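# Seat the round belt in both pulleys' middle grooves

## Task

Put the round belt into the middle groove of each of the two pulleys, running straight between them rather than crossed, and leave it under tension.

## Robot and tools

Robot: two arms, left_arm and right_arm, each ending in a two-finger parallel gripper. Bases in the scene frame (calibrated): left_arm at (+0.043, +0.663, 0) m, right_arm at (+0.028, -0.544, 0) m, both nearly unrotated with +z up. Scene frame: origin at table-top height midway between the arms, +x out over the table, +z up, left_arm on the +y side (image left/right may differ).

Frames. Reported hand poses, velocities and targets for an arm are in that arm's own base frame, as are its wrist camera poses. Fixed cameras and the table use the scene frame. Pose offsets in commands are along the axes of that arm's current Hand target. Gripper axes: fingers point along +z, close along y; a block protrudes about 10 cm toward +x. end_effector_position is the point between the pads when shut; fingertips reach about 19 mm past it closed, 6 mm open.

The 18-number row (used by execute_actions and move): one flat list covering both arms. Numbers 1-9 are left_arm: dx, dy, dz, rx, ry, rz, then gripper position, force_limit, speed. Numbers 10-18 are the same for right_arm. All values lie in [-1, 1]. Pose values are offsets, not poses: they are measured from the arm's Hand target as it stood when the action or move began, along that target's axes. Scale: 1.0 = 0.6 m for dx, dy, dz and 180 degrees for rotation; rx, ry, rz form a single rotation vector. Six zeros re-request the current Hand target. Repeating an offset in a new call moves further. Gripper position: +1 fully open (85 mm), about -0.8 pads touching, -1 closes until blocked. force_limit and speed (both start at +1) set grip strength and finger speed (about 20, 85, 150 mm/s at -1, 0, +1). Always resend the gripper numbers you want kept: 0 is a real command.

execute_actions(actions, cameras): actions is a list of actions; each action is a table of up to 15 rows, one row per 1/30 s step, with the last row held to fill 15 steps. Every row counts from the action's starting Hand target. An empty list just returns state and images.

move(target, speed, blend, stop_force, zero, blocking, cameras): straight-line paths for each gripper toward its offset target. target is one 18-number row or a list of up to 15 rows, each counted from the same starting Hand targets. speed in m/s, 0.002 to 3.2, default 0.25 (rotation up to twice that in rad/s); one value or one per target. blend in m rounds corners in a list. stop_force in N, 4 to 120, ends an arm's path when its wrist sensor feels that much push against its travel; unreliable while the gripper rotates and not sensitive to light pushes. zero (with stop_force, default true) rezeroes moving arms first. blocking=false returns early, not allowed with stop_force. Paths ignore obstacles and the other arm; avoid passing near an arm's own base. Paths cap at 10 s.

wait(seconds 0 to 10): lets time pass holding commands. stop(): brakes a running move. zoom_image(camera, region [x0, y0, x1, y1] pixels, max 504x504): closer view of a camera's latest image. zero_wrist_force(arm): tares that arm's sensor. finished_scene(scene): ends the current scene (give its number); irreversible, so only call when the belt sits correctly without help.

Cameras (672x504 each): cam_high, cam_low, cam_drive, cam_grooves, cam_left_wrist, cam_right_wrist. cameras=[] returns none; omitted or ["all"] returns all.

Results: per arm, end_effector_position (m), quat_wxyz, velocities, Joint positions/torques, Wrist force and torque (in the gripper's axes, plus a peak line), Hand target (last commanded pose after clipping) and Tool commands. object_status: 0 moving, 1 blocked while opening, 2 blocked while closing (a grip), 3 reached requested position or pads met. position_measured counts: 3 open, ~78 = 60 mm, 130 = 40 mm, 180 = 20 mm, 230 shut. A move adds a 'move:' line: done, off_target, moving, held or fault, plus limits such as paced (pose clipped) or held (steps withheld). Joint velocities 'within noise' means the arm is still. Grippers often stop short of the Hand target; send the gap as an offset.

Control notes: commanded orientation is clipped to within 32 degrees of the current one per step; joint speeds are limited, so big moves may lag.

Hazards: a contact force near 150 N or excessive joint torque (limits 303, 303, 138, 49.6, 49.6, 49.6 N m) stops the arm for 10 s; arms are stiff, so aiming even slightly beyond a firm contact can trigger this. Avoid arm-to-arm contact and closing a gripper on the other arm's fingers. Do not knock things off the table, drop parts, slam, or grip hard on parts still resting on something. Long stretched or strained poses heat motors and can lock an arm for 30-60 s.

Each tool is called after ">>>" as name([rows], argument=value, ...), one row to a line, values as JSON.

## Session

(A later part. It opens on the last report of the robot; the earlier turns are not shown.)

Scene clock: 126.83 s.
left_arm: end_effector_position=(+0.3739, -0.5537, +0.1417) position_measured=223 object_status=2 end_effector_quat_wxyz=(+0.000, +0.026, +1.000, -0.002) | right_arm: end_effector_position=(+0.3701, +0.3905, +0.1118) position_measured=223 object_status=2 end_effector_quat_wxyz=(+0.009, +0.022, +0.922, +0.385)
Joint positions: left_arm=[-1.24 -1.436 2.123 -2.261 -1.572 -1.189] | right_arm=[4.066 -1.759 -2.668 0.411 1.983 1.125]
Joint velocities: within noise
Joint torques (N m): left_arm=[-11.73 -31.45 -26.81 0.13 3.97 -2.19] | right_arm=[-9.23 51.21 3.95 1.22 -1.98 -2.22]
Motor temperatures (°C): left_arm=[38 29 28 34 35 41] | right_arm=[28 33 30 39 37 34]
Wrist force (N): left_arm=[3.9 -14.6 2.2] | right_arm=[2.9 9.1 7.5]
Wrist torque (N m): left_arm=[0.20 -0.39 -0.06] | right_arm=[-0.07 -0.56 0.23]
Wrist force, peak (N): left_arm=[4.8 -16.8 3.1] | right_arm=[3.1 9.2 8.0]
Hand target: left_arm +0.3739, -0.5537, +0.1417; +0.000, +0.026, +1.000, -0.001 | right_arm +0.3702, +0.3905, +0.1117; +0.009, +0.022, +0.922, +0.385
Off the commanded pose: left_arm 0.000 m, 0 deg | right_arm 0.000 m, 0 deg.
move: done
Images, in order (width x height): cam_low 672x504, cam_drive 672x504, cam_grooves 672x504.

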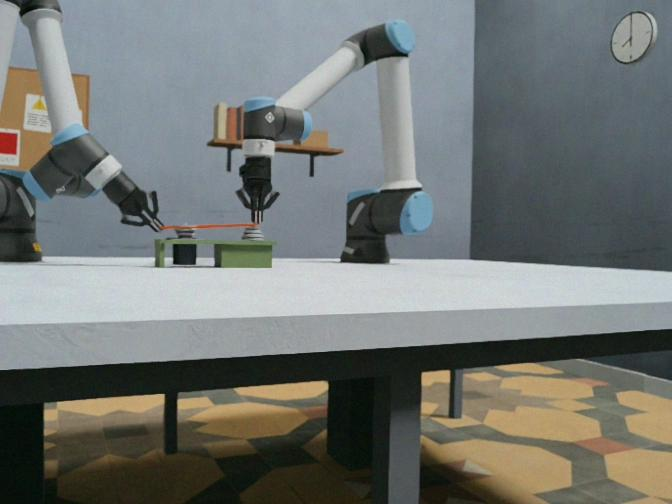

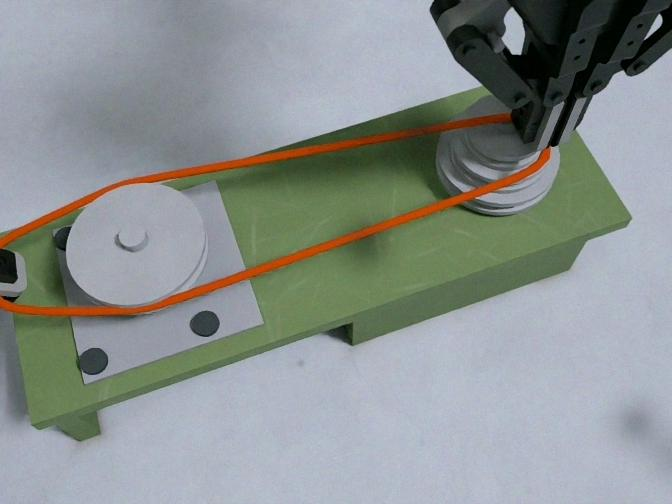

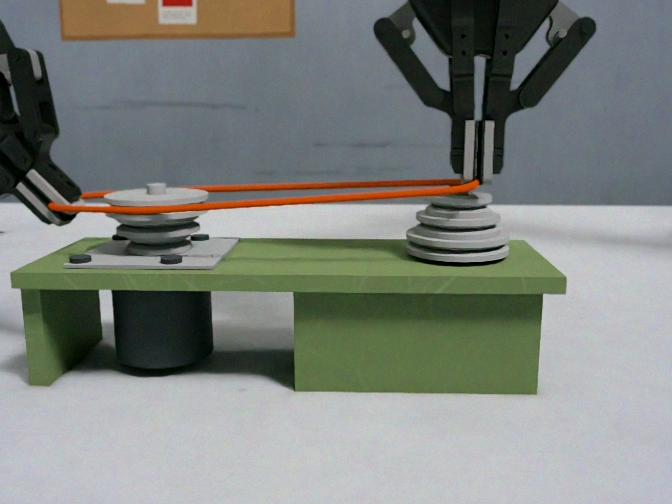

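>>> move(target=[0.0252,-0.033,0,0,0,0,-1,-0.3,-0.7,0,-0.0167,0.0137,-0.125,0,0,-1,-0.2,-0.7], speed=0.1, cameras=["cam_drive","cam_grooves","cam_low","cam_high"])

>>> zoom_image(camera="cam_grooves", region=[0, 140, 300, 300])

>>> zoom_image(camera="cam_low", region=[140, 190, 290, 280])

Scene clock: 129.77 s.
left_arm: end_effector_position=(+0.3577, -0.5728, +0.1417) position_measured=223 object_status=2 end_effector_quat_wxyz=(+0.000, +0.026, +1.000, -0.001) | right_arm: end_effector_position=(+0.3701, +0.3893, +0.0988) position_measured=223 object_status=2 end_effector_quat_wxyz=(+0.014, +0.020, +0.830, +0.558)
Joint positions: left_arm=[-1.273 -1.425 2.109 -2.258 -1.572 -1.222] | right_arm=[3.959 -2.234 -2.649 1.251 2.214 1.26]
Joint velocities: within noise
Joint torques (N m): left_arm=[11.36 -50.83 -40.67 -3.86 2.3 1.89] | right_arm=[6.66 40.12 -11.38 7.89 -2.06 -1.22]
Motor temperatures (°C): left_arm=[38 28 28 34 35 41] | right_arm=[28 33 30 39 37 34]
Wrist force (N): left_arm=[3.1 -1.8 2.3] | right_arm=[2.5 -0.5 -0.3]
Wrist torque (N m): left_arm=[-0.19 -0.46 -0.01] | right_arm=[-0.01 -0.64 0.23]
Wrist force, peak (N): left_arm=[4.2 -15.0 2.4] | right_arm=[2.7 9.7 7.6]
Hand target: left_arm +0.3577, -0.5727, +0.1417; +0.000, +0.026, +1.000, -0.001 | right_arm +0.3701, +0.3893, +0.0988; +0.014, +0.020, +0.830, +0.558
Off the commanded pose: left_arm 0.000 m, 0 deg | right_arm 0.000 m, 0 deg.
move: done
Images, in order (width x height): cam_high 672x504, cam_low 672x504, cam_drive 672x504, cam_grooves 672x504.

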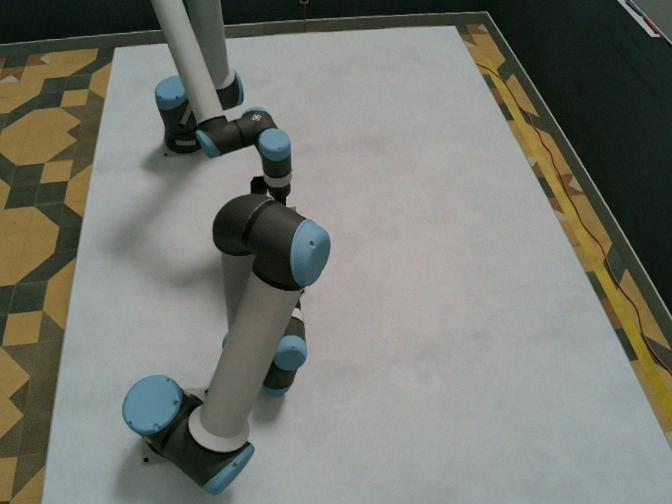

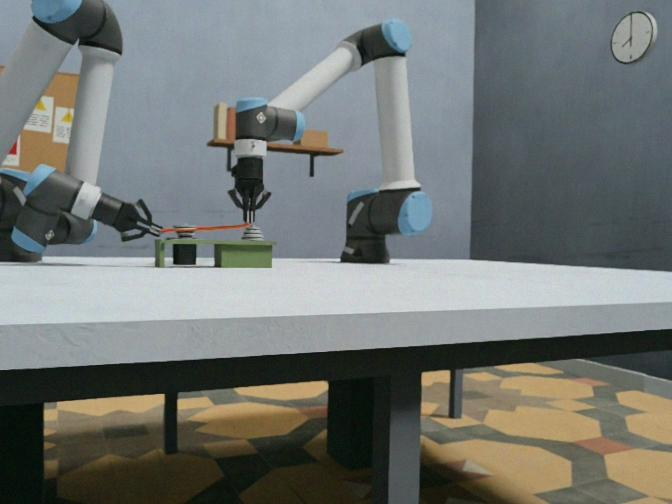

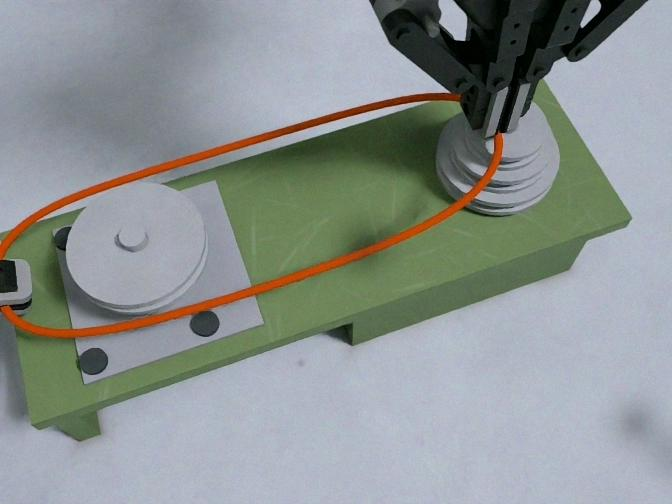

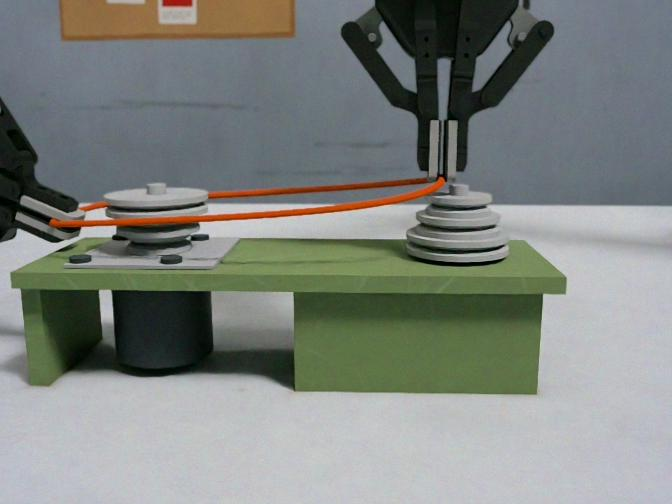

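Scaled by 1.680 from the camera's 672x504 image, which has a finer 960x720 frame.

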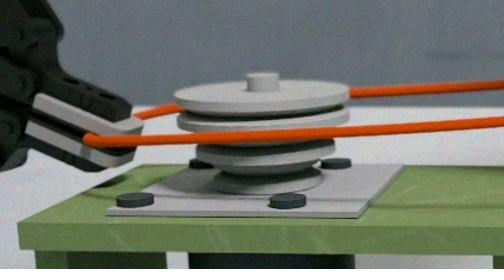

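Scaled by 3.360 from the camera's 672x504 image, which has a finer 960x720 frame.

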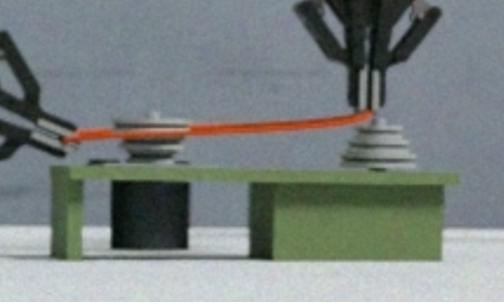

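>>> move([
  [0,0,0,0,0,0,-1,-0.3,-0.7,0,-0.0027,0.0066,0,0,0,-1,-0.2,-0.7],
  [0,0.045,0,0,0,0,-1,-0.3,-0.7,0,-0.0027,0.0066,0,0,0,-1,-0.2,-0.7],
], speed=0.06, stop_force=22, cameras=["cam_drive","cam_grooves","cam_low"])

>>> zoom_image(camera="cam_grooves", region=[0, 140, 300, 300])

>>> zoom_image(camera="cam_low", region=[140, 190, 290, 280])

Scene clock: 131.67 s.
left_arm: end_effector_position=(+0.3591, -0.5457, +0.1417) position_measured=223 object_status=2 end_effector_quat_wxyz=(+0.000, +0.026, +1.000, -0.001) | right_arm: end_effector_position=(+0.3702, +0.3924, +0.0958) position_measured=223 object_status=2 end_effector_quat_wxyz=(+0.014, +0.020, +0.830, +0.558)
Joint positions: left_arm=[-1.258 -1.458 2.149 -2.265 -1.572 -1.207] | right_arm=[3.965 -2.244 -2.645 1.258 2.209 1.264]
Joint velocities: within noise
Joint torques (N m): left_arm=[-11.12 -30.16 -40.54 0.85 -1.6 -2.58] | right_arm=[-9.64 66.67 -17.86 1.45 3.15 -2.25]
Motor temperatures (°C): left_arm=[38 28 28 34 35 41] | right_arm=[28 33 30 39 37 34]
Wrist force (N): left_arm=[3.1 -18.1 4.6] | right_arm=[2.0 6.7 14.0]
Wrist torque (N m): left_arm=[0.32 -0.49 -0.04] | right_arm=[-0.05 -0.66 0.24]
Wrist force, peak (N): left_arm=[3.1 -19.1 4.8] | right_arm=[2.2 7.3 14.3]
Hand target: left_arm +0.3591, -0.5457, +0.1417; +0.000, +0.026, +1.000, -0.001 | right_arm +0.3702, +0.3924, +0.0958; +0.014, +0.020, +0.830, +0.558
Off the commanded pose: left_arm 0.000 m, 0 deg | right_arm 0.000 m, 0 deg.
move: done
Images, in order (width x height): cam_low 672x504, cam_drive 672x504, cam_grooves 672x504.

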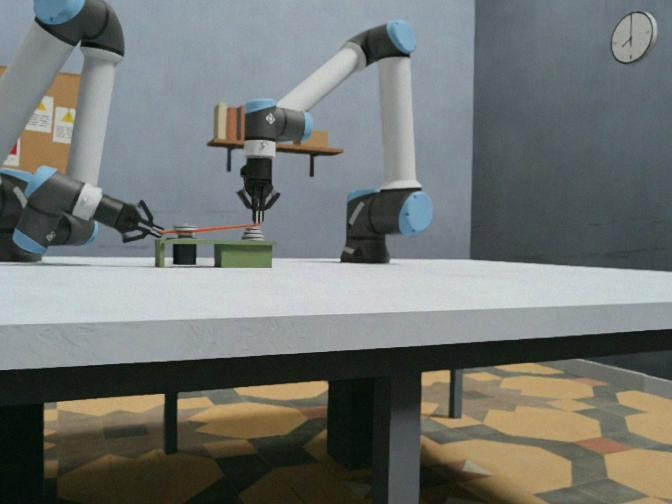

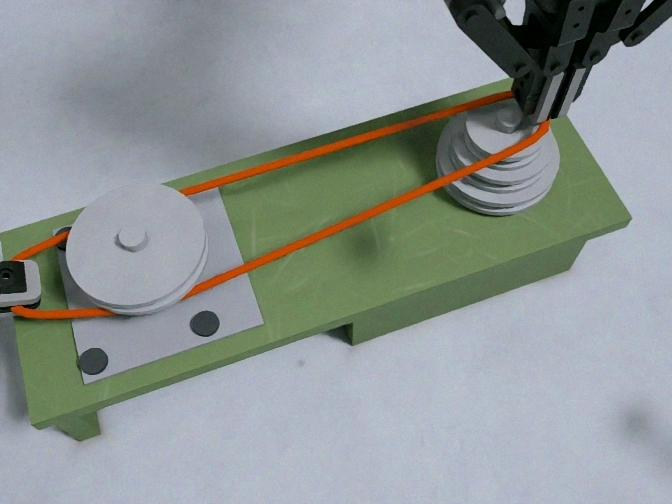

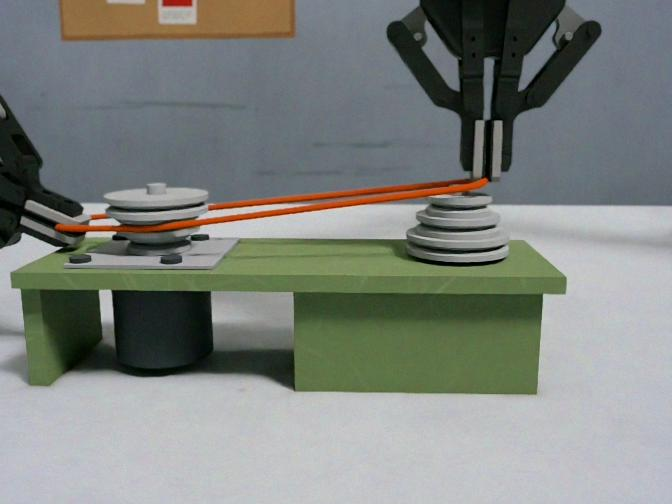

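Scaled by 1.680 from the camera's 672x504 image, which has a finer 960x720 frame.

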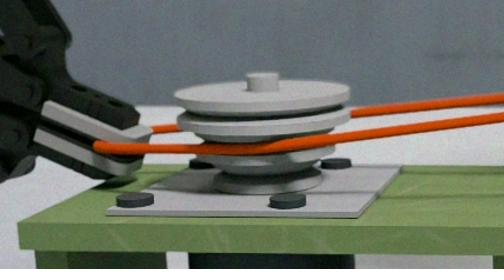

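Scaled by 3.360 from the camera's 672x504 image, which has a finer 960x720 frame.

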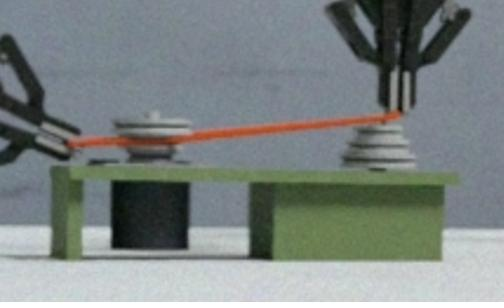

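>>> move(target=[0,0,0,0,0,0,-1,-0.3,-0.7,0,0.0046,-0.0019,0,0,0,-1,-0.2,-0.7], speed=0.05, cameras=["cam_low"])

>>> zoom_image(camera="cam_low", region=[140, 210, 215, 255])

>>> move(target=[0,0.06,0,0,0,0,-1,-0.3,-0.7,0,0,0,0,0,0,-0.45,-0.2,1], speed=0.25, cameras=["cam_drive","cam_grooves","cam_low"])

>>> zoom_image(camera="cam_grooves", region=[0, 140, 300, 300])

>>> zoom_image(camera="cam_low", region=[140, 190, 290, 280])

Scene clock: 132.63 s.
left_arm: end_effector_position=(+0.3591, -0.5457, +0.1417) position_measured=223 object_status=2 end_effector_quat_wxyz=(+0.000, +0.026, +1.000, -0.001) | right_arm: end_effector_position=(+0.3702, +0.3924, +0.0989) position_measured=223 object_status=2 end_effector_quat_wxyz=(+0.014, +0.020, +0.830, +0.558)
Joint positions: left_arm=[-1.258 -1.458 2.149 -2.265 -1.572 -1.207] | right_arm=[3.965 -2.234 -2.646 1.25 2.209 1.264]
Joint velocities: within noise
Joint torques (N m): left_arm=[-8.04 -34.42 -37.38 0.13 -1.47 -2.11] | right_arm=[-10.39 41.75 -14.96 4.98 3.28 -2.43]
Motor temperatures (°C): left_arm=[38 28 28 34 35 41] | right_arm=[28 33 30 39 37 34]
Wrist force (N): left_arm=[3.0 -18.2 3.8] | right_arm=[2.1 6.0 13.6]
Wrist torque (N m): left_arm=[0.28 -0.48 -0.04] | right_arm=[-0.04 -0.68 0.25]
Wrist force, peak (N): left_arm=[3.1 -18.5 4.6] | right_arm=[1.9 6.4 14.6]
Hand target: left_arm +0.3591, -0.5457, +0.1417; +0.000, +0.026, +1.000, -0.001 | right_arm +0.3702, +0.3924, +0.0988; +0.014, +0.020, +0.830, +0.558
Off the commanded pose: left_arm 0.000 m, 0 deg | right_arm 0.000 m, 0 deg.
move: done
Images, in order (width x height): cam_low 672x504.

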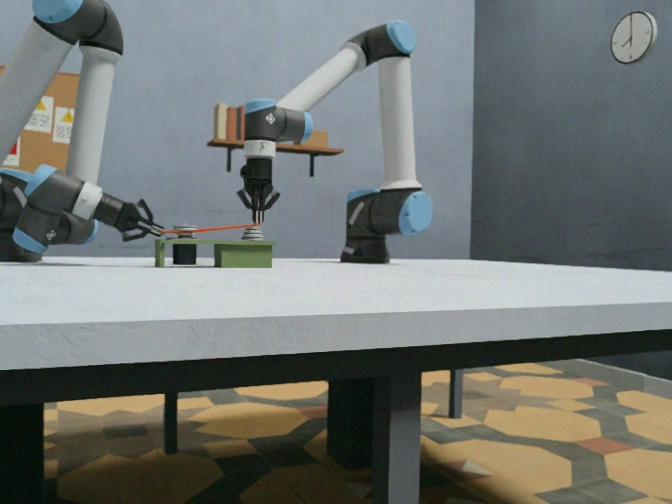

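Scaled by 6.720 from the camera's 672x504 image, which has a finer 960x720 frame.

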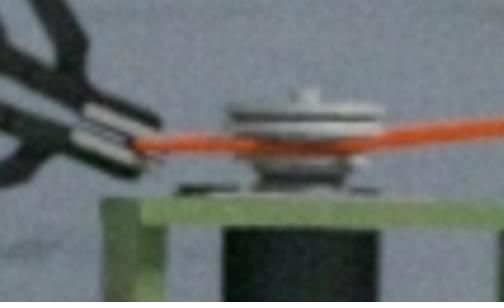

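Scene clock: 133.33 s.
left_arm: end_effector_position=(+0.3610, -0.5096, +0.1416) position_measured=223 object_status=2 end_effector_quat_wxyz=(+0.000, +0.026, +1.000, -0.002) | right_arm: end_effector_position=(+0.3702, +0.3923, +0.0989) position_measured=186 object_status=3 end_effector_quat_wxyz=(+0.014, +0.020, +0.829, +0.558)
Joint positions: left_arm=[-1.236 -1.504 2.201 -2.27 -1.572 -1.185] | right_arm=[3.965 -2.234 -2.646 1.25 2.209 1.264]
Joint velocities: within noise
Joint torques (N m): left_arm=[-15.58 -30.31 -49.74 -3.6 -3.11 -3.6] | right_arm=[3.98 21.64 0.05 -5.47 -2.51 -2.18]
Motor temperatures (°C): left_arm=[38 28 28 34 35 41] | right_arm=[28 33 30 39 37 34]
Wrist force (N): left_arm=[3.0 -3.5 2.9] | right_arm=[2.7 25.6 -12.1]
Wrist torque (N m): left_arm=[-0.05 -0.46 -0.01] | right_arm=[-0.06 -0.64 0.20]
Wrist force, peak (N): left_arm=[2.9 -18.1 4.8] | right_arm=[2.5 28.2 -3.9]
Hand target: left_arm +0.3610, -0.5098, +0.1416; +0.000, +0.026, +1.000, -0.001 | right_arm +0.3702, +0.3924, +0.0988; +0.014, +0.020, +0.830, +0.558
Off the commanded pose: left_arm 0.000 m, 0 deg | right_arm 0.000 m, 0 deg.
move: done
Images, in order (width x height): cam_low 672x504, cam_drive 672x504, cam_grooves 672x504.

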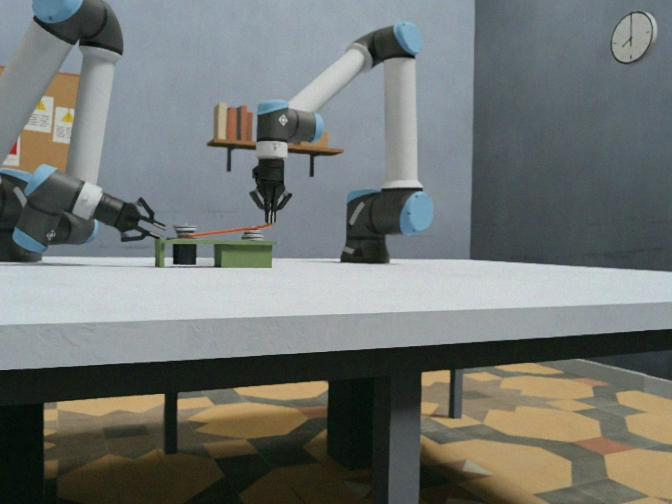

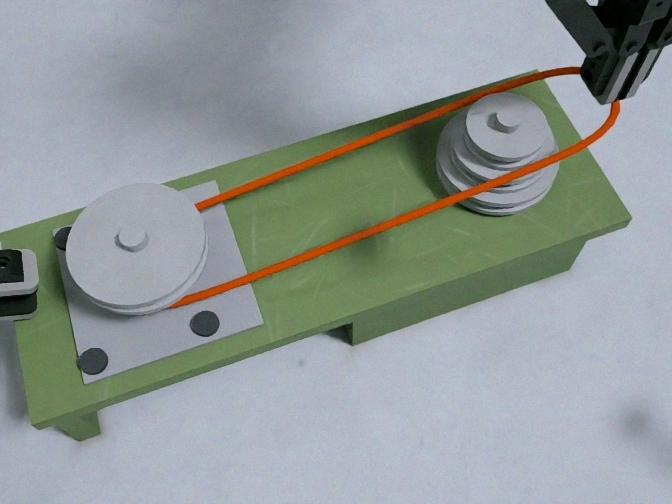

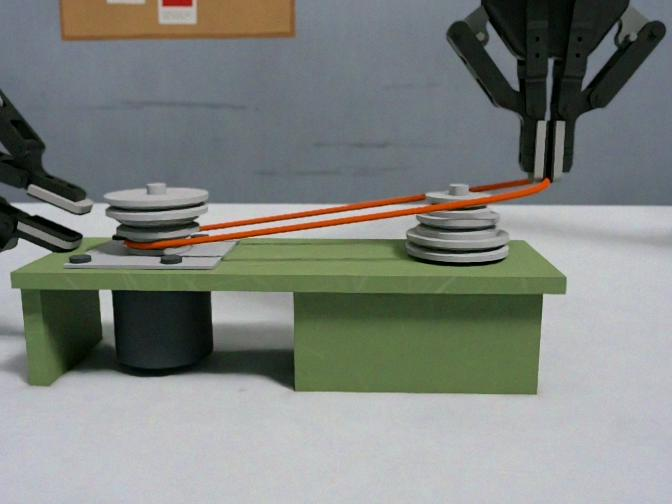

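Scaled by 1.680 from the camera's 672x504 image, which has a finer 960x720 frame.

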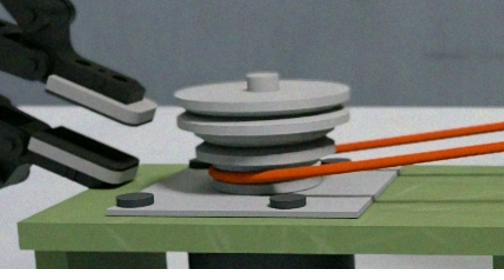

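Scaled by 3.360 from the camera's 672x504 image, which has a finer 960x720 frame.

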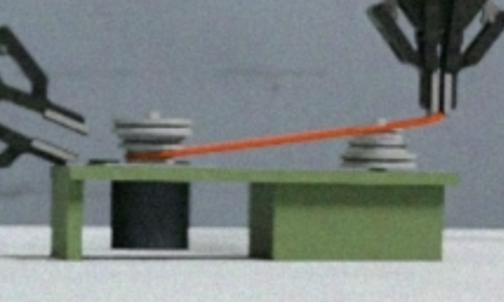

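>>> move([
  [0,0,-0.083,0,0,0,-1,-0.3,-0.7,0,0,-0.07,0,0,0,-0.45,-0.2,1],
  [0,-0.185,-0.058,0,0,0,-1,-0.3,-0.7,0.012,0.1822,-0.331,0.125,0,0,-0.45,-0.2,1],
  [0.022,-0.249,-0.089,0.222,0,0,-1,-0.3,-0.7,0.012,0.1822,-0.331,0.125,0,0,-0.45,-0.2,1],
  [0.054,-0.254,-0.1545,0.222,0,0,-1,-0.3,-0.7,0.012,0.1822,-0.331,0.125,0,0,-0.45,-0.2,1],
  [0.004,-0.156,-0.258,0.25,0,-0.02,-1,-0.3,-0.7,0.012,0.1822,-0.331,0.125,0,0,-0.45,-0.2,1],
], speed=[0.15,0.2,0.2,0.12,0.25])

>>> zoom_image(camera="cam_low", region=[90, 140, 340, 280])

Scene clock: 138.43 s.
left_arm: end_effector_position=(+0.3538, -0.6027, +0.2964) position_measured=223 object_status=2 end_effector_quat_wxyz=(-0.010, -0.007, +0.923, -0.384) | right_arm: end_effector_position=(+0.3561, +0.2501, +0.2750) position_measured=186 object_status=3 end_effector_quat_wxyz=(+0.009, +0.022, +0.922, +0.385)
Joint positions: left_arm=[-1.173 -1.585 2.307 -3.036 -1.862 -1.302] | right_arm=[3.802 -1.117 -2.625 -0.388 2.142 0.884]
Joint velocities: within noise
Joint torques (N m): left_arm=[15.26 -56.8 -50.47 -7.36 -0.7 2.02] | right_arm=[0.67 21.76 41.14 7.62 -2.02 -1.55]
Motor temperatures (°C): left_arm=[38 28 28 34 35 41] | right_arm=[28 33 30 39 37 34]
Wrist force (N): left_arm=[1.9 0.9 1.4] | right_arm=[1.4 -0.9 -0.8]
Wrist torque (N m): left_arm=[0.05 -0.31 -0.07] | right_arm=[-0.09 -0.39 0.18]
Wrist force, peak (N): left_arm=[2.0 -18.3 7.3] | right_arm=[2.7 28.0 -17.9]
Hand target: left_arm +0.3539, -0.6027, +0.2966; -0.010, -0.007, +0.923, -0.384 | right_arm +0.3561, +0.2501, +0.2749; +0.009, +0.022, +0.922, +0.385
Off the commanded pose: left_arm 0.000 m, 0 deg | right_arm 0.000 m, 0 deg.
move: done

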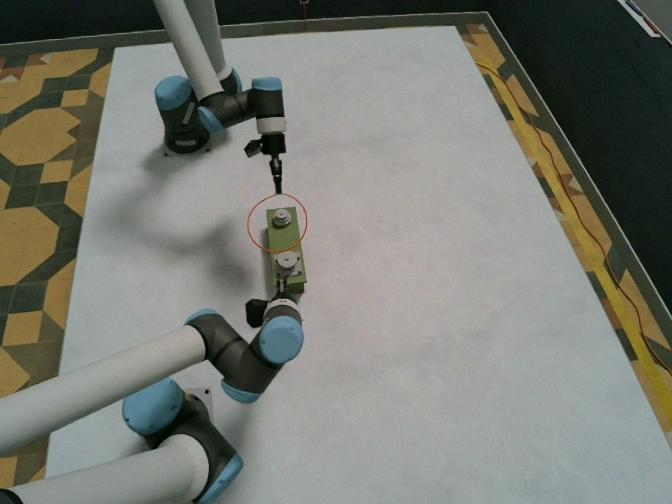

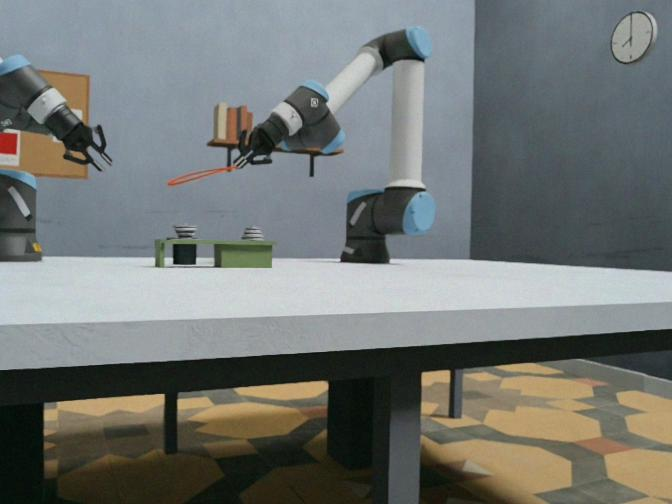

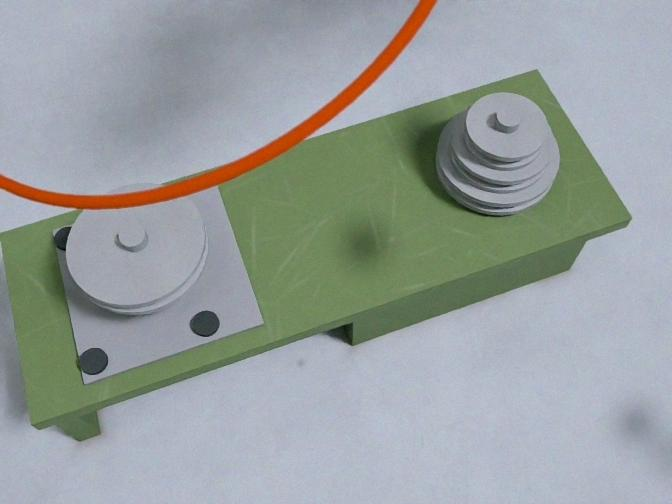

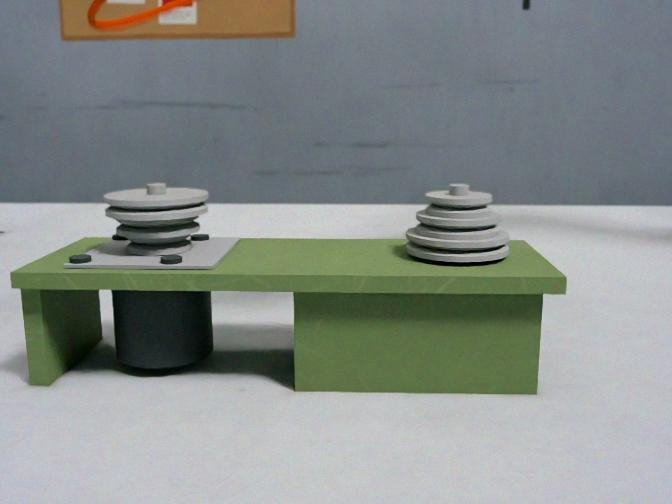

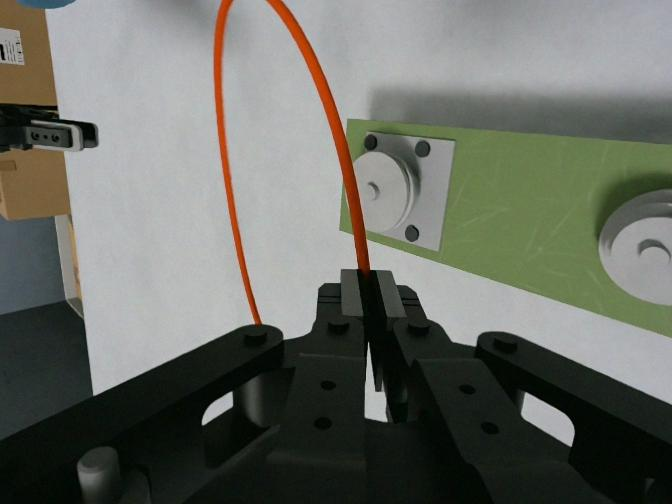

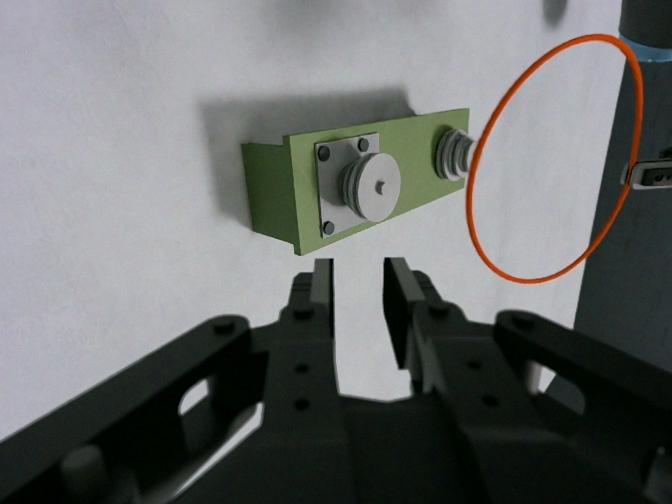

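Scaled by 2.016 from the camera's 672x504 image, which has a finer 960x720 frame.

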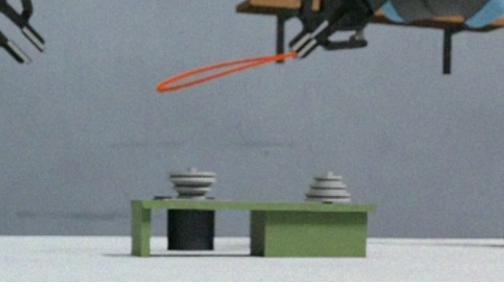

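>>> move(target=[0,0,0,0,0,0,-1,-0.3,-0.7,-0.0168,0.0932,0.1234,-0.125,0,0,0.7,-0.2,1], speed=0.3, cameras=["cam_low","cam_right_wrist","cam_high"])

>>> zoom_image(camera="cam_low", region=[90, 140, 340, 280])

Scene clock: 139.90 s.
left_arm: end_effector_position=(+0.3539, -0.6027, +0.2966) position_measured=223 object_status=2 end_effector_quat_wxyz=(-0.010, -0.007, +0.923, -0.384) | right_arm: end_effector_position=(+0.3707, +0.3415, +0.2628) position_measured=41 object_status=3 end_effector_quat_wxyz=(+0.014, +0.020, +0.829, +0.558)
Joint positions: left_arm=[-1.173 -1.585 2.307 -3.036 -1.862 -1.302] | right_arm=[3.854 -1.632 -2.677 0.634 2.307 1.193]
Joint velocities: within noise
Joint torques (N m): left_arm=[16.53 -58.83 -46.02 -5.93 -3.56 2] | right_arm=[0.66 12.11 12.79 7.5 0.21 2.86]
Motor temperatures (°C): left_arm=[38 28 28 34 35 41] | right_arm=[28 33 30 39 37 34]
Wrist force (N): left_arm=[2.0 1.4 1.4] | right_arm=[1.5 -0.4 -1.8]
Wrist torque (N m): left_arm=[0.14 -0.32 -0.07] | right_arm=[0.04 -0.51 0.24]
Wrist force, peak (N): left_arm=[2.1 1.2 2.0] | right_arm=[1.4 -0.4 -2.9]
Hand target: left_arm +0.3539, -0.6027, +0.2966; -0.010, -0.007, +0.923, -0.384 | right_arm +0.3706, +0.3415, +0.2627; +0.014, +0.020, +0.830, +0.558
Off the commanded pose: left_arm 0.000 m, 0 deg | right_arm 0.000 m, 0 deg.
move: done
Images, in order (width x height): cam_high 672x504, cam_low 672x504, cam_right_wrist 672x504.

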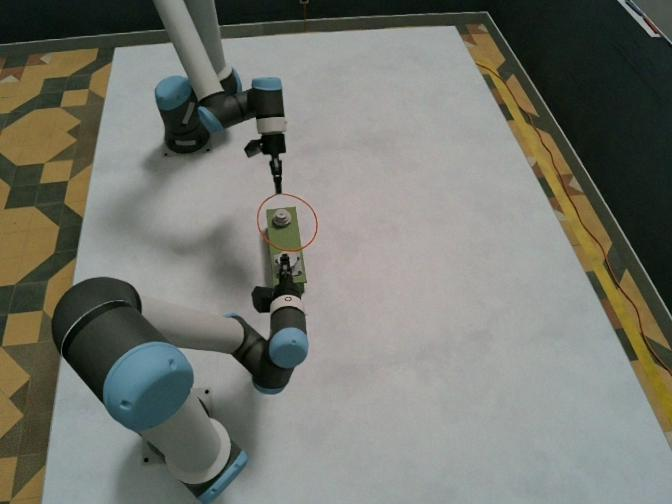

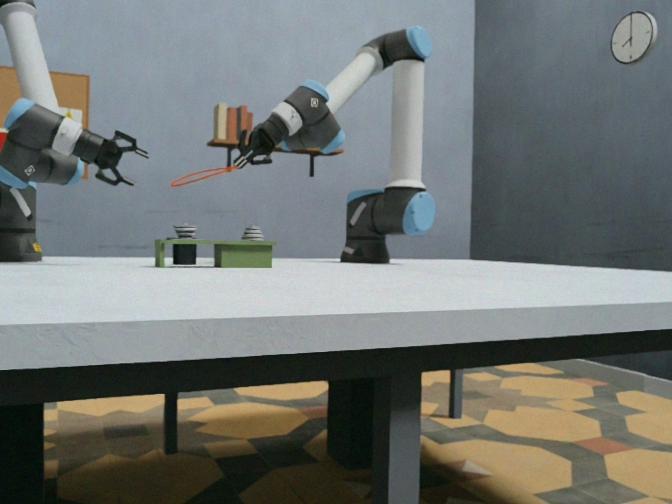

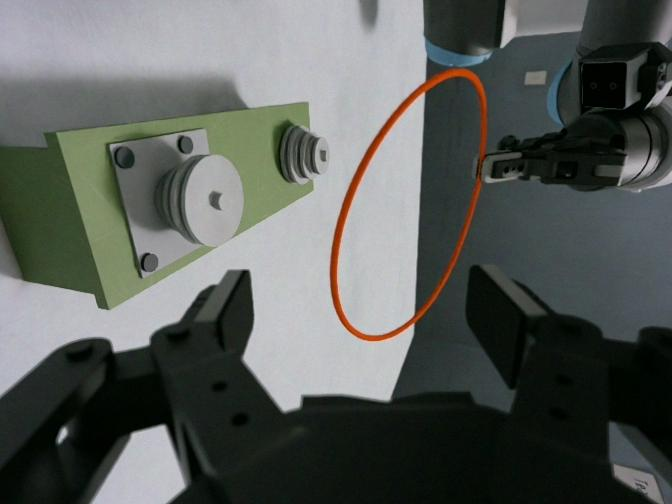

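Scaled by 2.016 from the camera's 672x504 image, which has a finer 960x720 frame.

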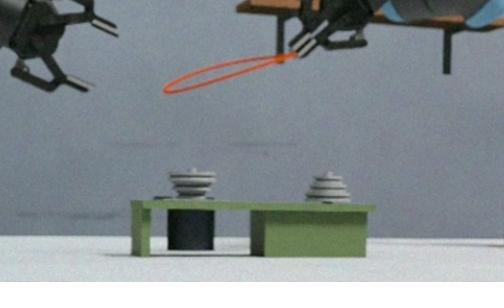

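>>> move(target=[0,0,0,0,0,0,-1,-0.3,-0.7,0,-0.0115,0.152,0,0,0,0.7,-0.2,1], speed=0.2, cameras=["cam_low","cam_right_wrist"])

>>> zoom_image(camera="cam_low", region=[90, 140, 340, 280])

Scene clock: 140.93 s.
left_arm: end_effector_position=(+0.3539, -0.6027, +0.2966) position_measured=223 object_status=2 end_effector_quat_wxyz=(-0.010, -0.007, +0.923, -0.384) | right_arm: end_effector_position=(+0.3746, +0.4233, +0.2220) position_measured=41 object_status=3 end_effector_quat_wxyz=(+0.014, +0.020, +0.830, +0.558)
Joint positions: left_arm=[-1.173 -1.585 2.307 -3.036 -1.862 -1.302] | right_arm=[4.015 -1.822 -2.627 0.835 2.165 1.292]
Joint velocities: within noise
Joint torques (N m): left_arm=[16.39 -58.71 -43.76 -4.79 -4.06 1.99] | right_arm=[10.91 25.32 14.08 5.75 0.14 -0.44]
Motor temperatures (°C): left_arm=[38 28 28 34 35 41] | right_arm=[28 33 30 39 37 34]
Wrist force (N): left_arm=[1.8 1.4 1.4] | right_arm=[1.3 -0.8 -1.4]
Wrist torque (N m): left_arm=[0.13 -0.28 -0.08] | right_arm=[-0.05 -0.45 0.22]
Wrist force, peak (N): left_arm=[2.1 1.3 1.6] | right_arm=[1.6 -0.9 -4.5]
Hand target: left_arm +0.3539, -0.6027, +0.2966; -0.010, -0.007, +0.923, -0.384 | right_arm +0.3746, +0.4233, +0.2219; +0.014, +0.020, +0.830, +0.558
Off the commanded pose: left_arm 0.000 m, 0 deg | right_arm 0.000 m, 0 deg.
move: done
Images, in order (width x height): cam_low 672x504, cam_right_wrist 672x504.

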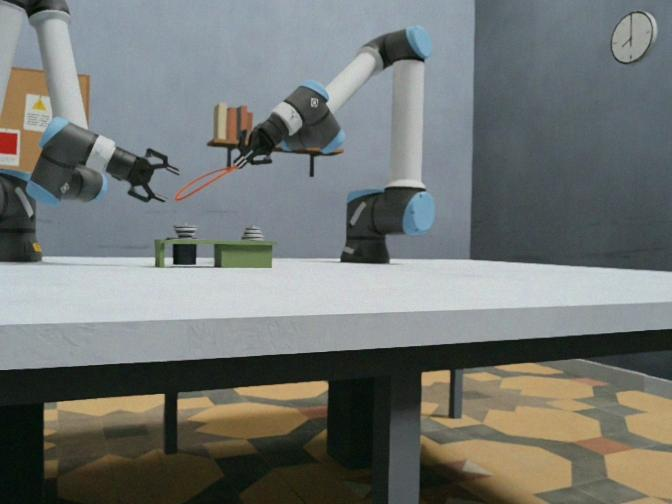

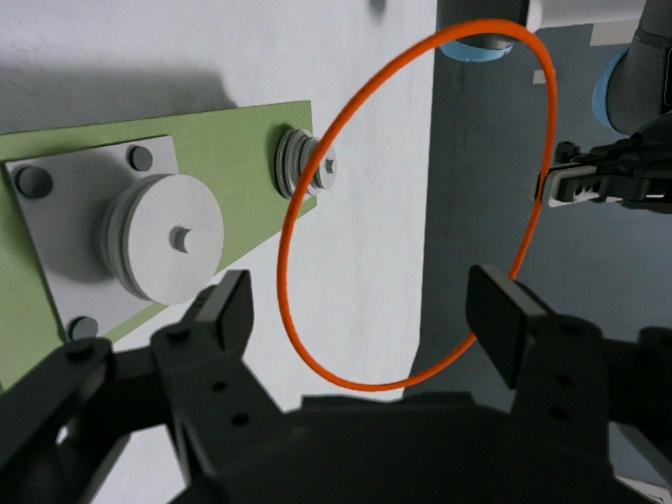

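Scaled by 2.016 from the camera's 672x504 image, which has a finer 960x720 frame.

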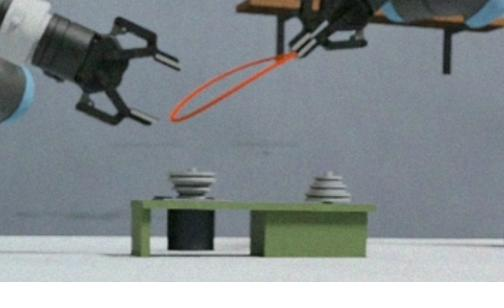

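>>> move([
  [0,0,0,0,0,0,-1,-0.3,-0.7,0,-0.06,-0.01,0,0,0,0.7,-0.2,1],
  [0,0,0,0,0,0,-1,-0.3,-0.7,0,-0.06,0.033,0,0,0,0.7,-0.2,1],
], speed=0.15, cameras=["cam_low","cam_right_wrist"])

>>> zoom_image(camera="cam_low", region=[90, 140, 340, 280])

Scene clock: 142.03 s.
left_arm: end_effector_position=(+0.3539, -0.6027, +0.2966) position_measured=223 object_status=2 end_effector_quat_wxyz=(-0.010, -0.007, +0.923, -0.384) | right_arm: end_effector_position=(+0.3748, +0.4280, +0.1812) position_measured=41 object_status=3 end_effector_quat_wxyz=(+0.014, +0.020, +0.829, +0.558)
Joint positions: left_arm=[-1.173 -1.585 2.307 -3.036 -1.862 -1.302] | right_arm=[4.023 -1.957 -2.627 0.973 2.158 1.296]
Joint velocities: within noise
Joint torques (N m): left_arm=[17.24 -58.69 -40.91 -4.57 -3.71 2.21] | right_arm=[11.01 34.93 9.93 2.38 0.81 -0.74]
Motor temperatures (°C): left_arm=[38 28 28 34 35 41] | right_arm=[28 33 30 39 37 34]
Wrist force (N): left_arm=[1.9 1.3 1.4] | right_arm=[1.3 -1.1 -1.3]
Wrist torque (N m): left_arm=[0.12 -0.30 -0.07] | right_arm=[-0.08 -0.47 0.21]
Wrist force, peak (N): left_arm=[2.2 1.2 1.6] | right_arm=[1.7 -1.8 -3.8]
Hand target: left_arm +0.3539, -0.6027, +0.2966; -0.010, -0.007, +0.923, -0.384 | right_arm +0.3748, +0.4281, +0.1811; +0.014, +0.020, +0.830, +0.558
Off the commanded pose: left_arm 0.000 m, 0 deg | right_arm 0.000 m, 0 deg.
move: done
Images, in order (width x height): cam_low 672x504, cam_right_wrist 672x504.

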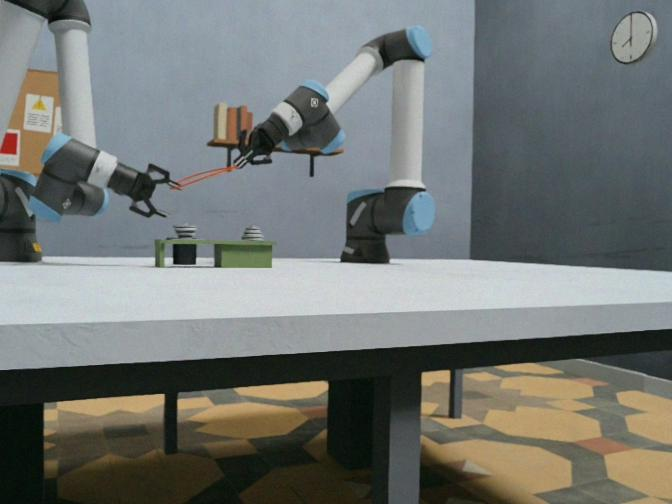

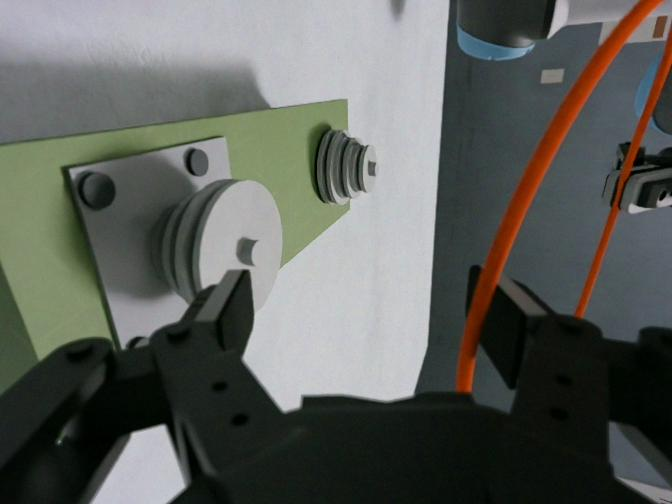

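Scaled by 2.016 from the camera's 672x504 image, which has a finer 960x720 frame.

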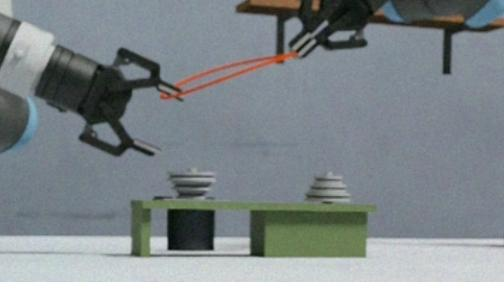

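>>> move([
  [0,0,0,0,0,0,-1,-0.3,-0.7,0,0.045,-0.015,0,0,0,0.7,-0.2,1],
], speed=0.15, cameras=[])

>>> wait(seconds=0.7, cameras=["cam_low","cam_right_wrist"])

>>> zoom_image(camera="cam_low", region=[90, 140, 340, 280])

Scene clock: 143.00 s.
left_arm: end_effector_position=(+0.3539, -0.6027, +0.2966) position_measured=223 object_status=2 end_effector_quat_wxyz=(-0.010, -0.007, +0.923, -0.384) | right_arm: end_effector_position=(+0.3750, +0.4300, +0.2096) position_measured=41 object_status=3 end_effector_quat_wxyz=(+0.014, +0.020, +0.829, +0.558)
Joint positions: left_arm=[-1.173 -1.585 2.307 -3.036 -1.862 -1.302] | right_arm=[4.026 -1.866 -2.623 0.878 2.155 1.298]
Joint velocities: within noise
Joint torques (N m): left_arm=[13.29 -57.44 -38.49 -4.88 -3.51 2.25] | right_arm=[3.05 49.98 7.39 5.08 -0.74 -1.64]
Motor temperatures (°C): left_arm=[38 28 28 34 35 41] | right_arm=[28 33 29 39 37 34]
Wrist force (N): left_arm=[1.8 1.4 1.5] | right_arm=[1.3 -0.7 -1.1]
Wrist torque (N m): left_arm=[0.12 -0.28 -0.07] | right_arm=[-0.01 -0.46 0.21]
Wrist force, peak (N): left_arm=[2.1 1.4 1.6] | right_arm=[1.3 -2.1 -0.9]
Hand target: left_arm +0.3539, -0.6027, +0.2966; -0.010, -0.007, +0.923, -0.384 | right_arm +0.3749, +0.4299, +0.2095; +0.014, +0.020, +0.830, +0.558
Off the commanded pose: left_arm 0.000 m, 0 deg | right_arm 0.000 m, 0 deg.
move: done
No camera images: "cameras" was empty.

Scene clock: 143.70 s.
left_arm: end_effector_position=(+0.3539, -0.6027, +0.2966) position_measured=223 object_status=2 end_effector_quat_wxyz=(-0.010, -0.007, +0.923, -0.384) | right_arm: end_effector_position=(+0.3749, +0.4299, +0.2095) position_measured=41 object_status=3 end_effector_quat_wxyz=(+0.014, +0.020, +0.830, +0.558)
Joint positions: left_arm=[-1.173 -1.585 2.307 -3.036 -1.862 -1.302] | right_arm=[4.026 -1.866 -2.623 0.878 2.155 1.298]
Joint velocities: within noise
Joint torques (N m): left_arm=[13.46 -57.74 -36.13 -4.91 -4.23 2.09] | right_arm=[-2.07 52.36 5.2 1.33 3.64 -2.12]
Motor temperatures (°C): left_arm=[38 28 28 34 35 41] | right_arm=[28 33 29 39 37 34]
Wrist force (N): left_arm=[2.1 1.1 1.2] | right_arm=[1.6 -0.8 -0.8]
Wrist torque (N m): left_arm=[0.08 -0.33 -0.07] | right_arm=[-0.04 -0.51 0.21]
Wrist force, peak (N): left_arm=[2.1 1.4 1.5] | right_arm=[1.8 -0.9 -1.2]
Hand target: left_arm +0.3539, -0.6027, +0.2966; -0.010, -0.007, +0.923, -0.384 | right_arm +0.3749, +0.4299, +0.2095; +0.014, +0.020, +0.830, +0.558
Tool commands: left_gripper/position=-1.0 left_gripper/force_limit=-0.3 left_gripper/speed=-0.7 right_gripper/position=+0.7 right_gripper/force_limit=-0.2 right_gripper/speed=+1.0
Off the commanded pose: left_arm 0.000 m, 0 deg | right_arm 0.000 m, 0 deg.
wait: 0.70 s; at rest by 0.17 s
Images, in order (width x height): cam_low 672x504, cam_right_wrist 672x504.

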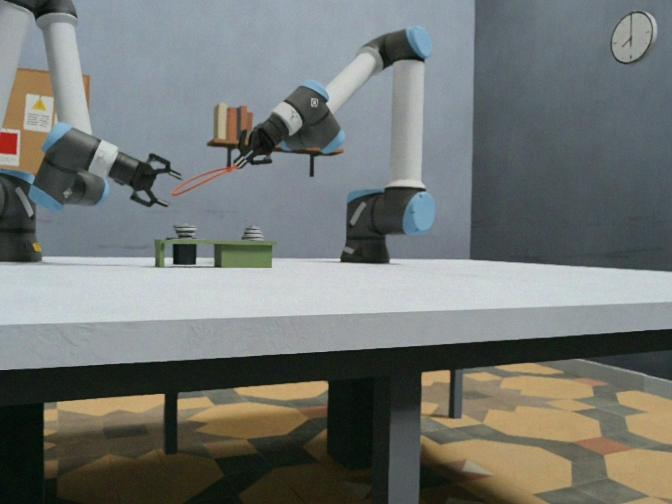

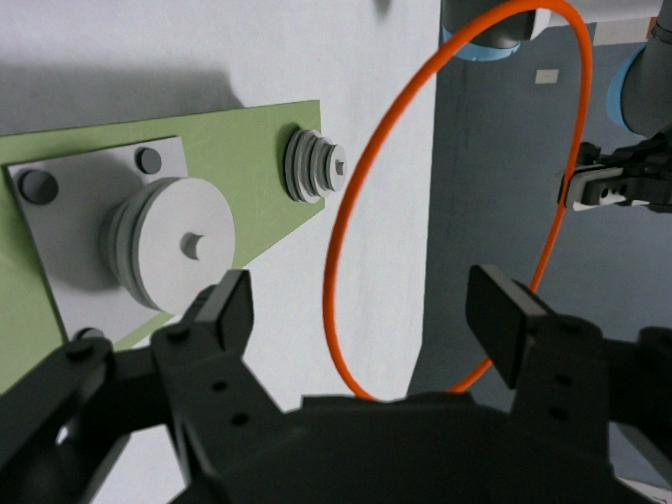

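Scaled by 2.016 from the camera's 672x504 image, which has a finer 960x720 frame.

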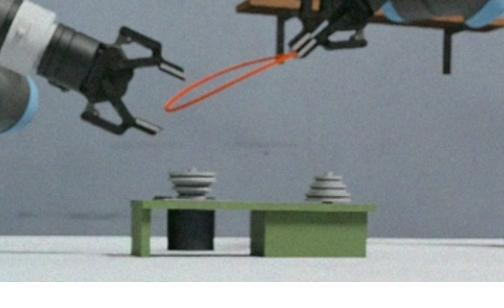

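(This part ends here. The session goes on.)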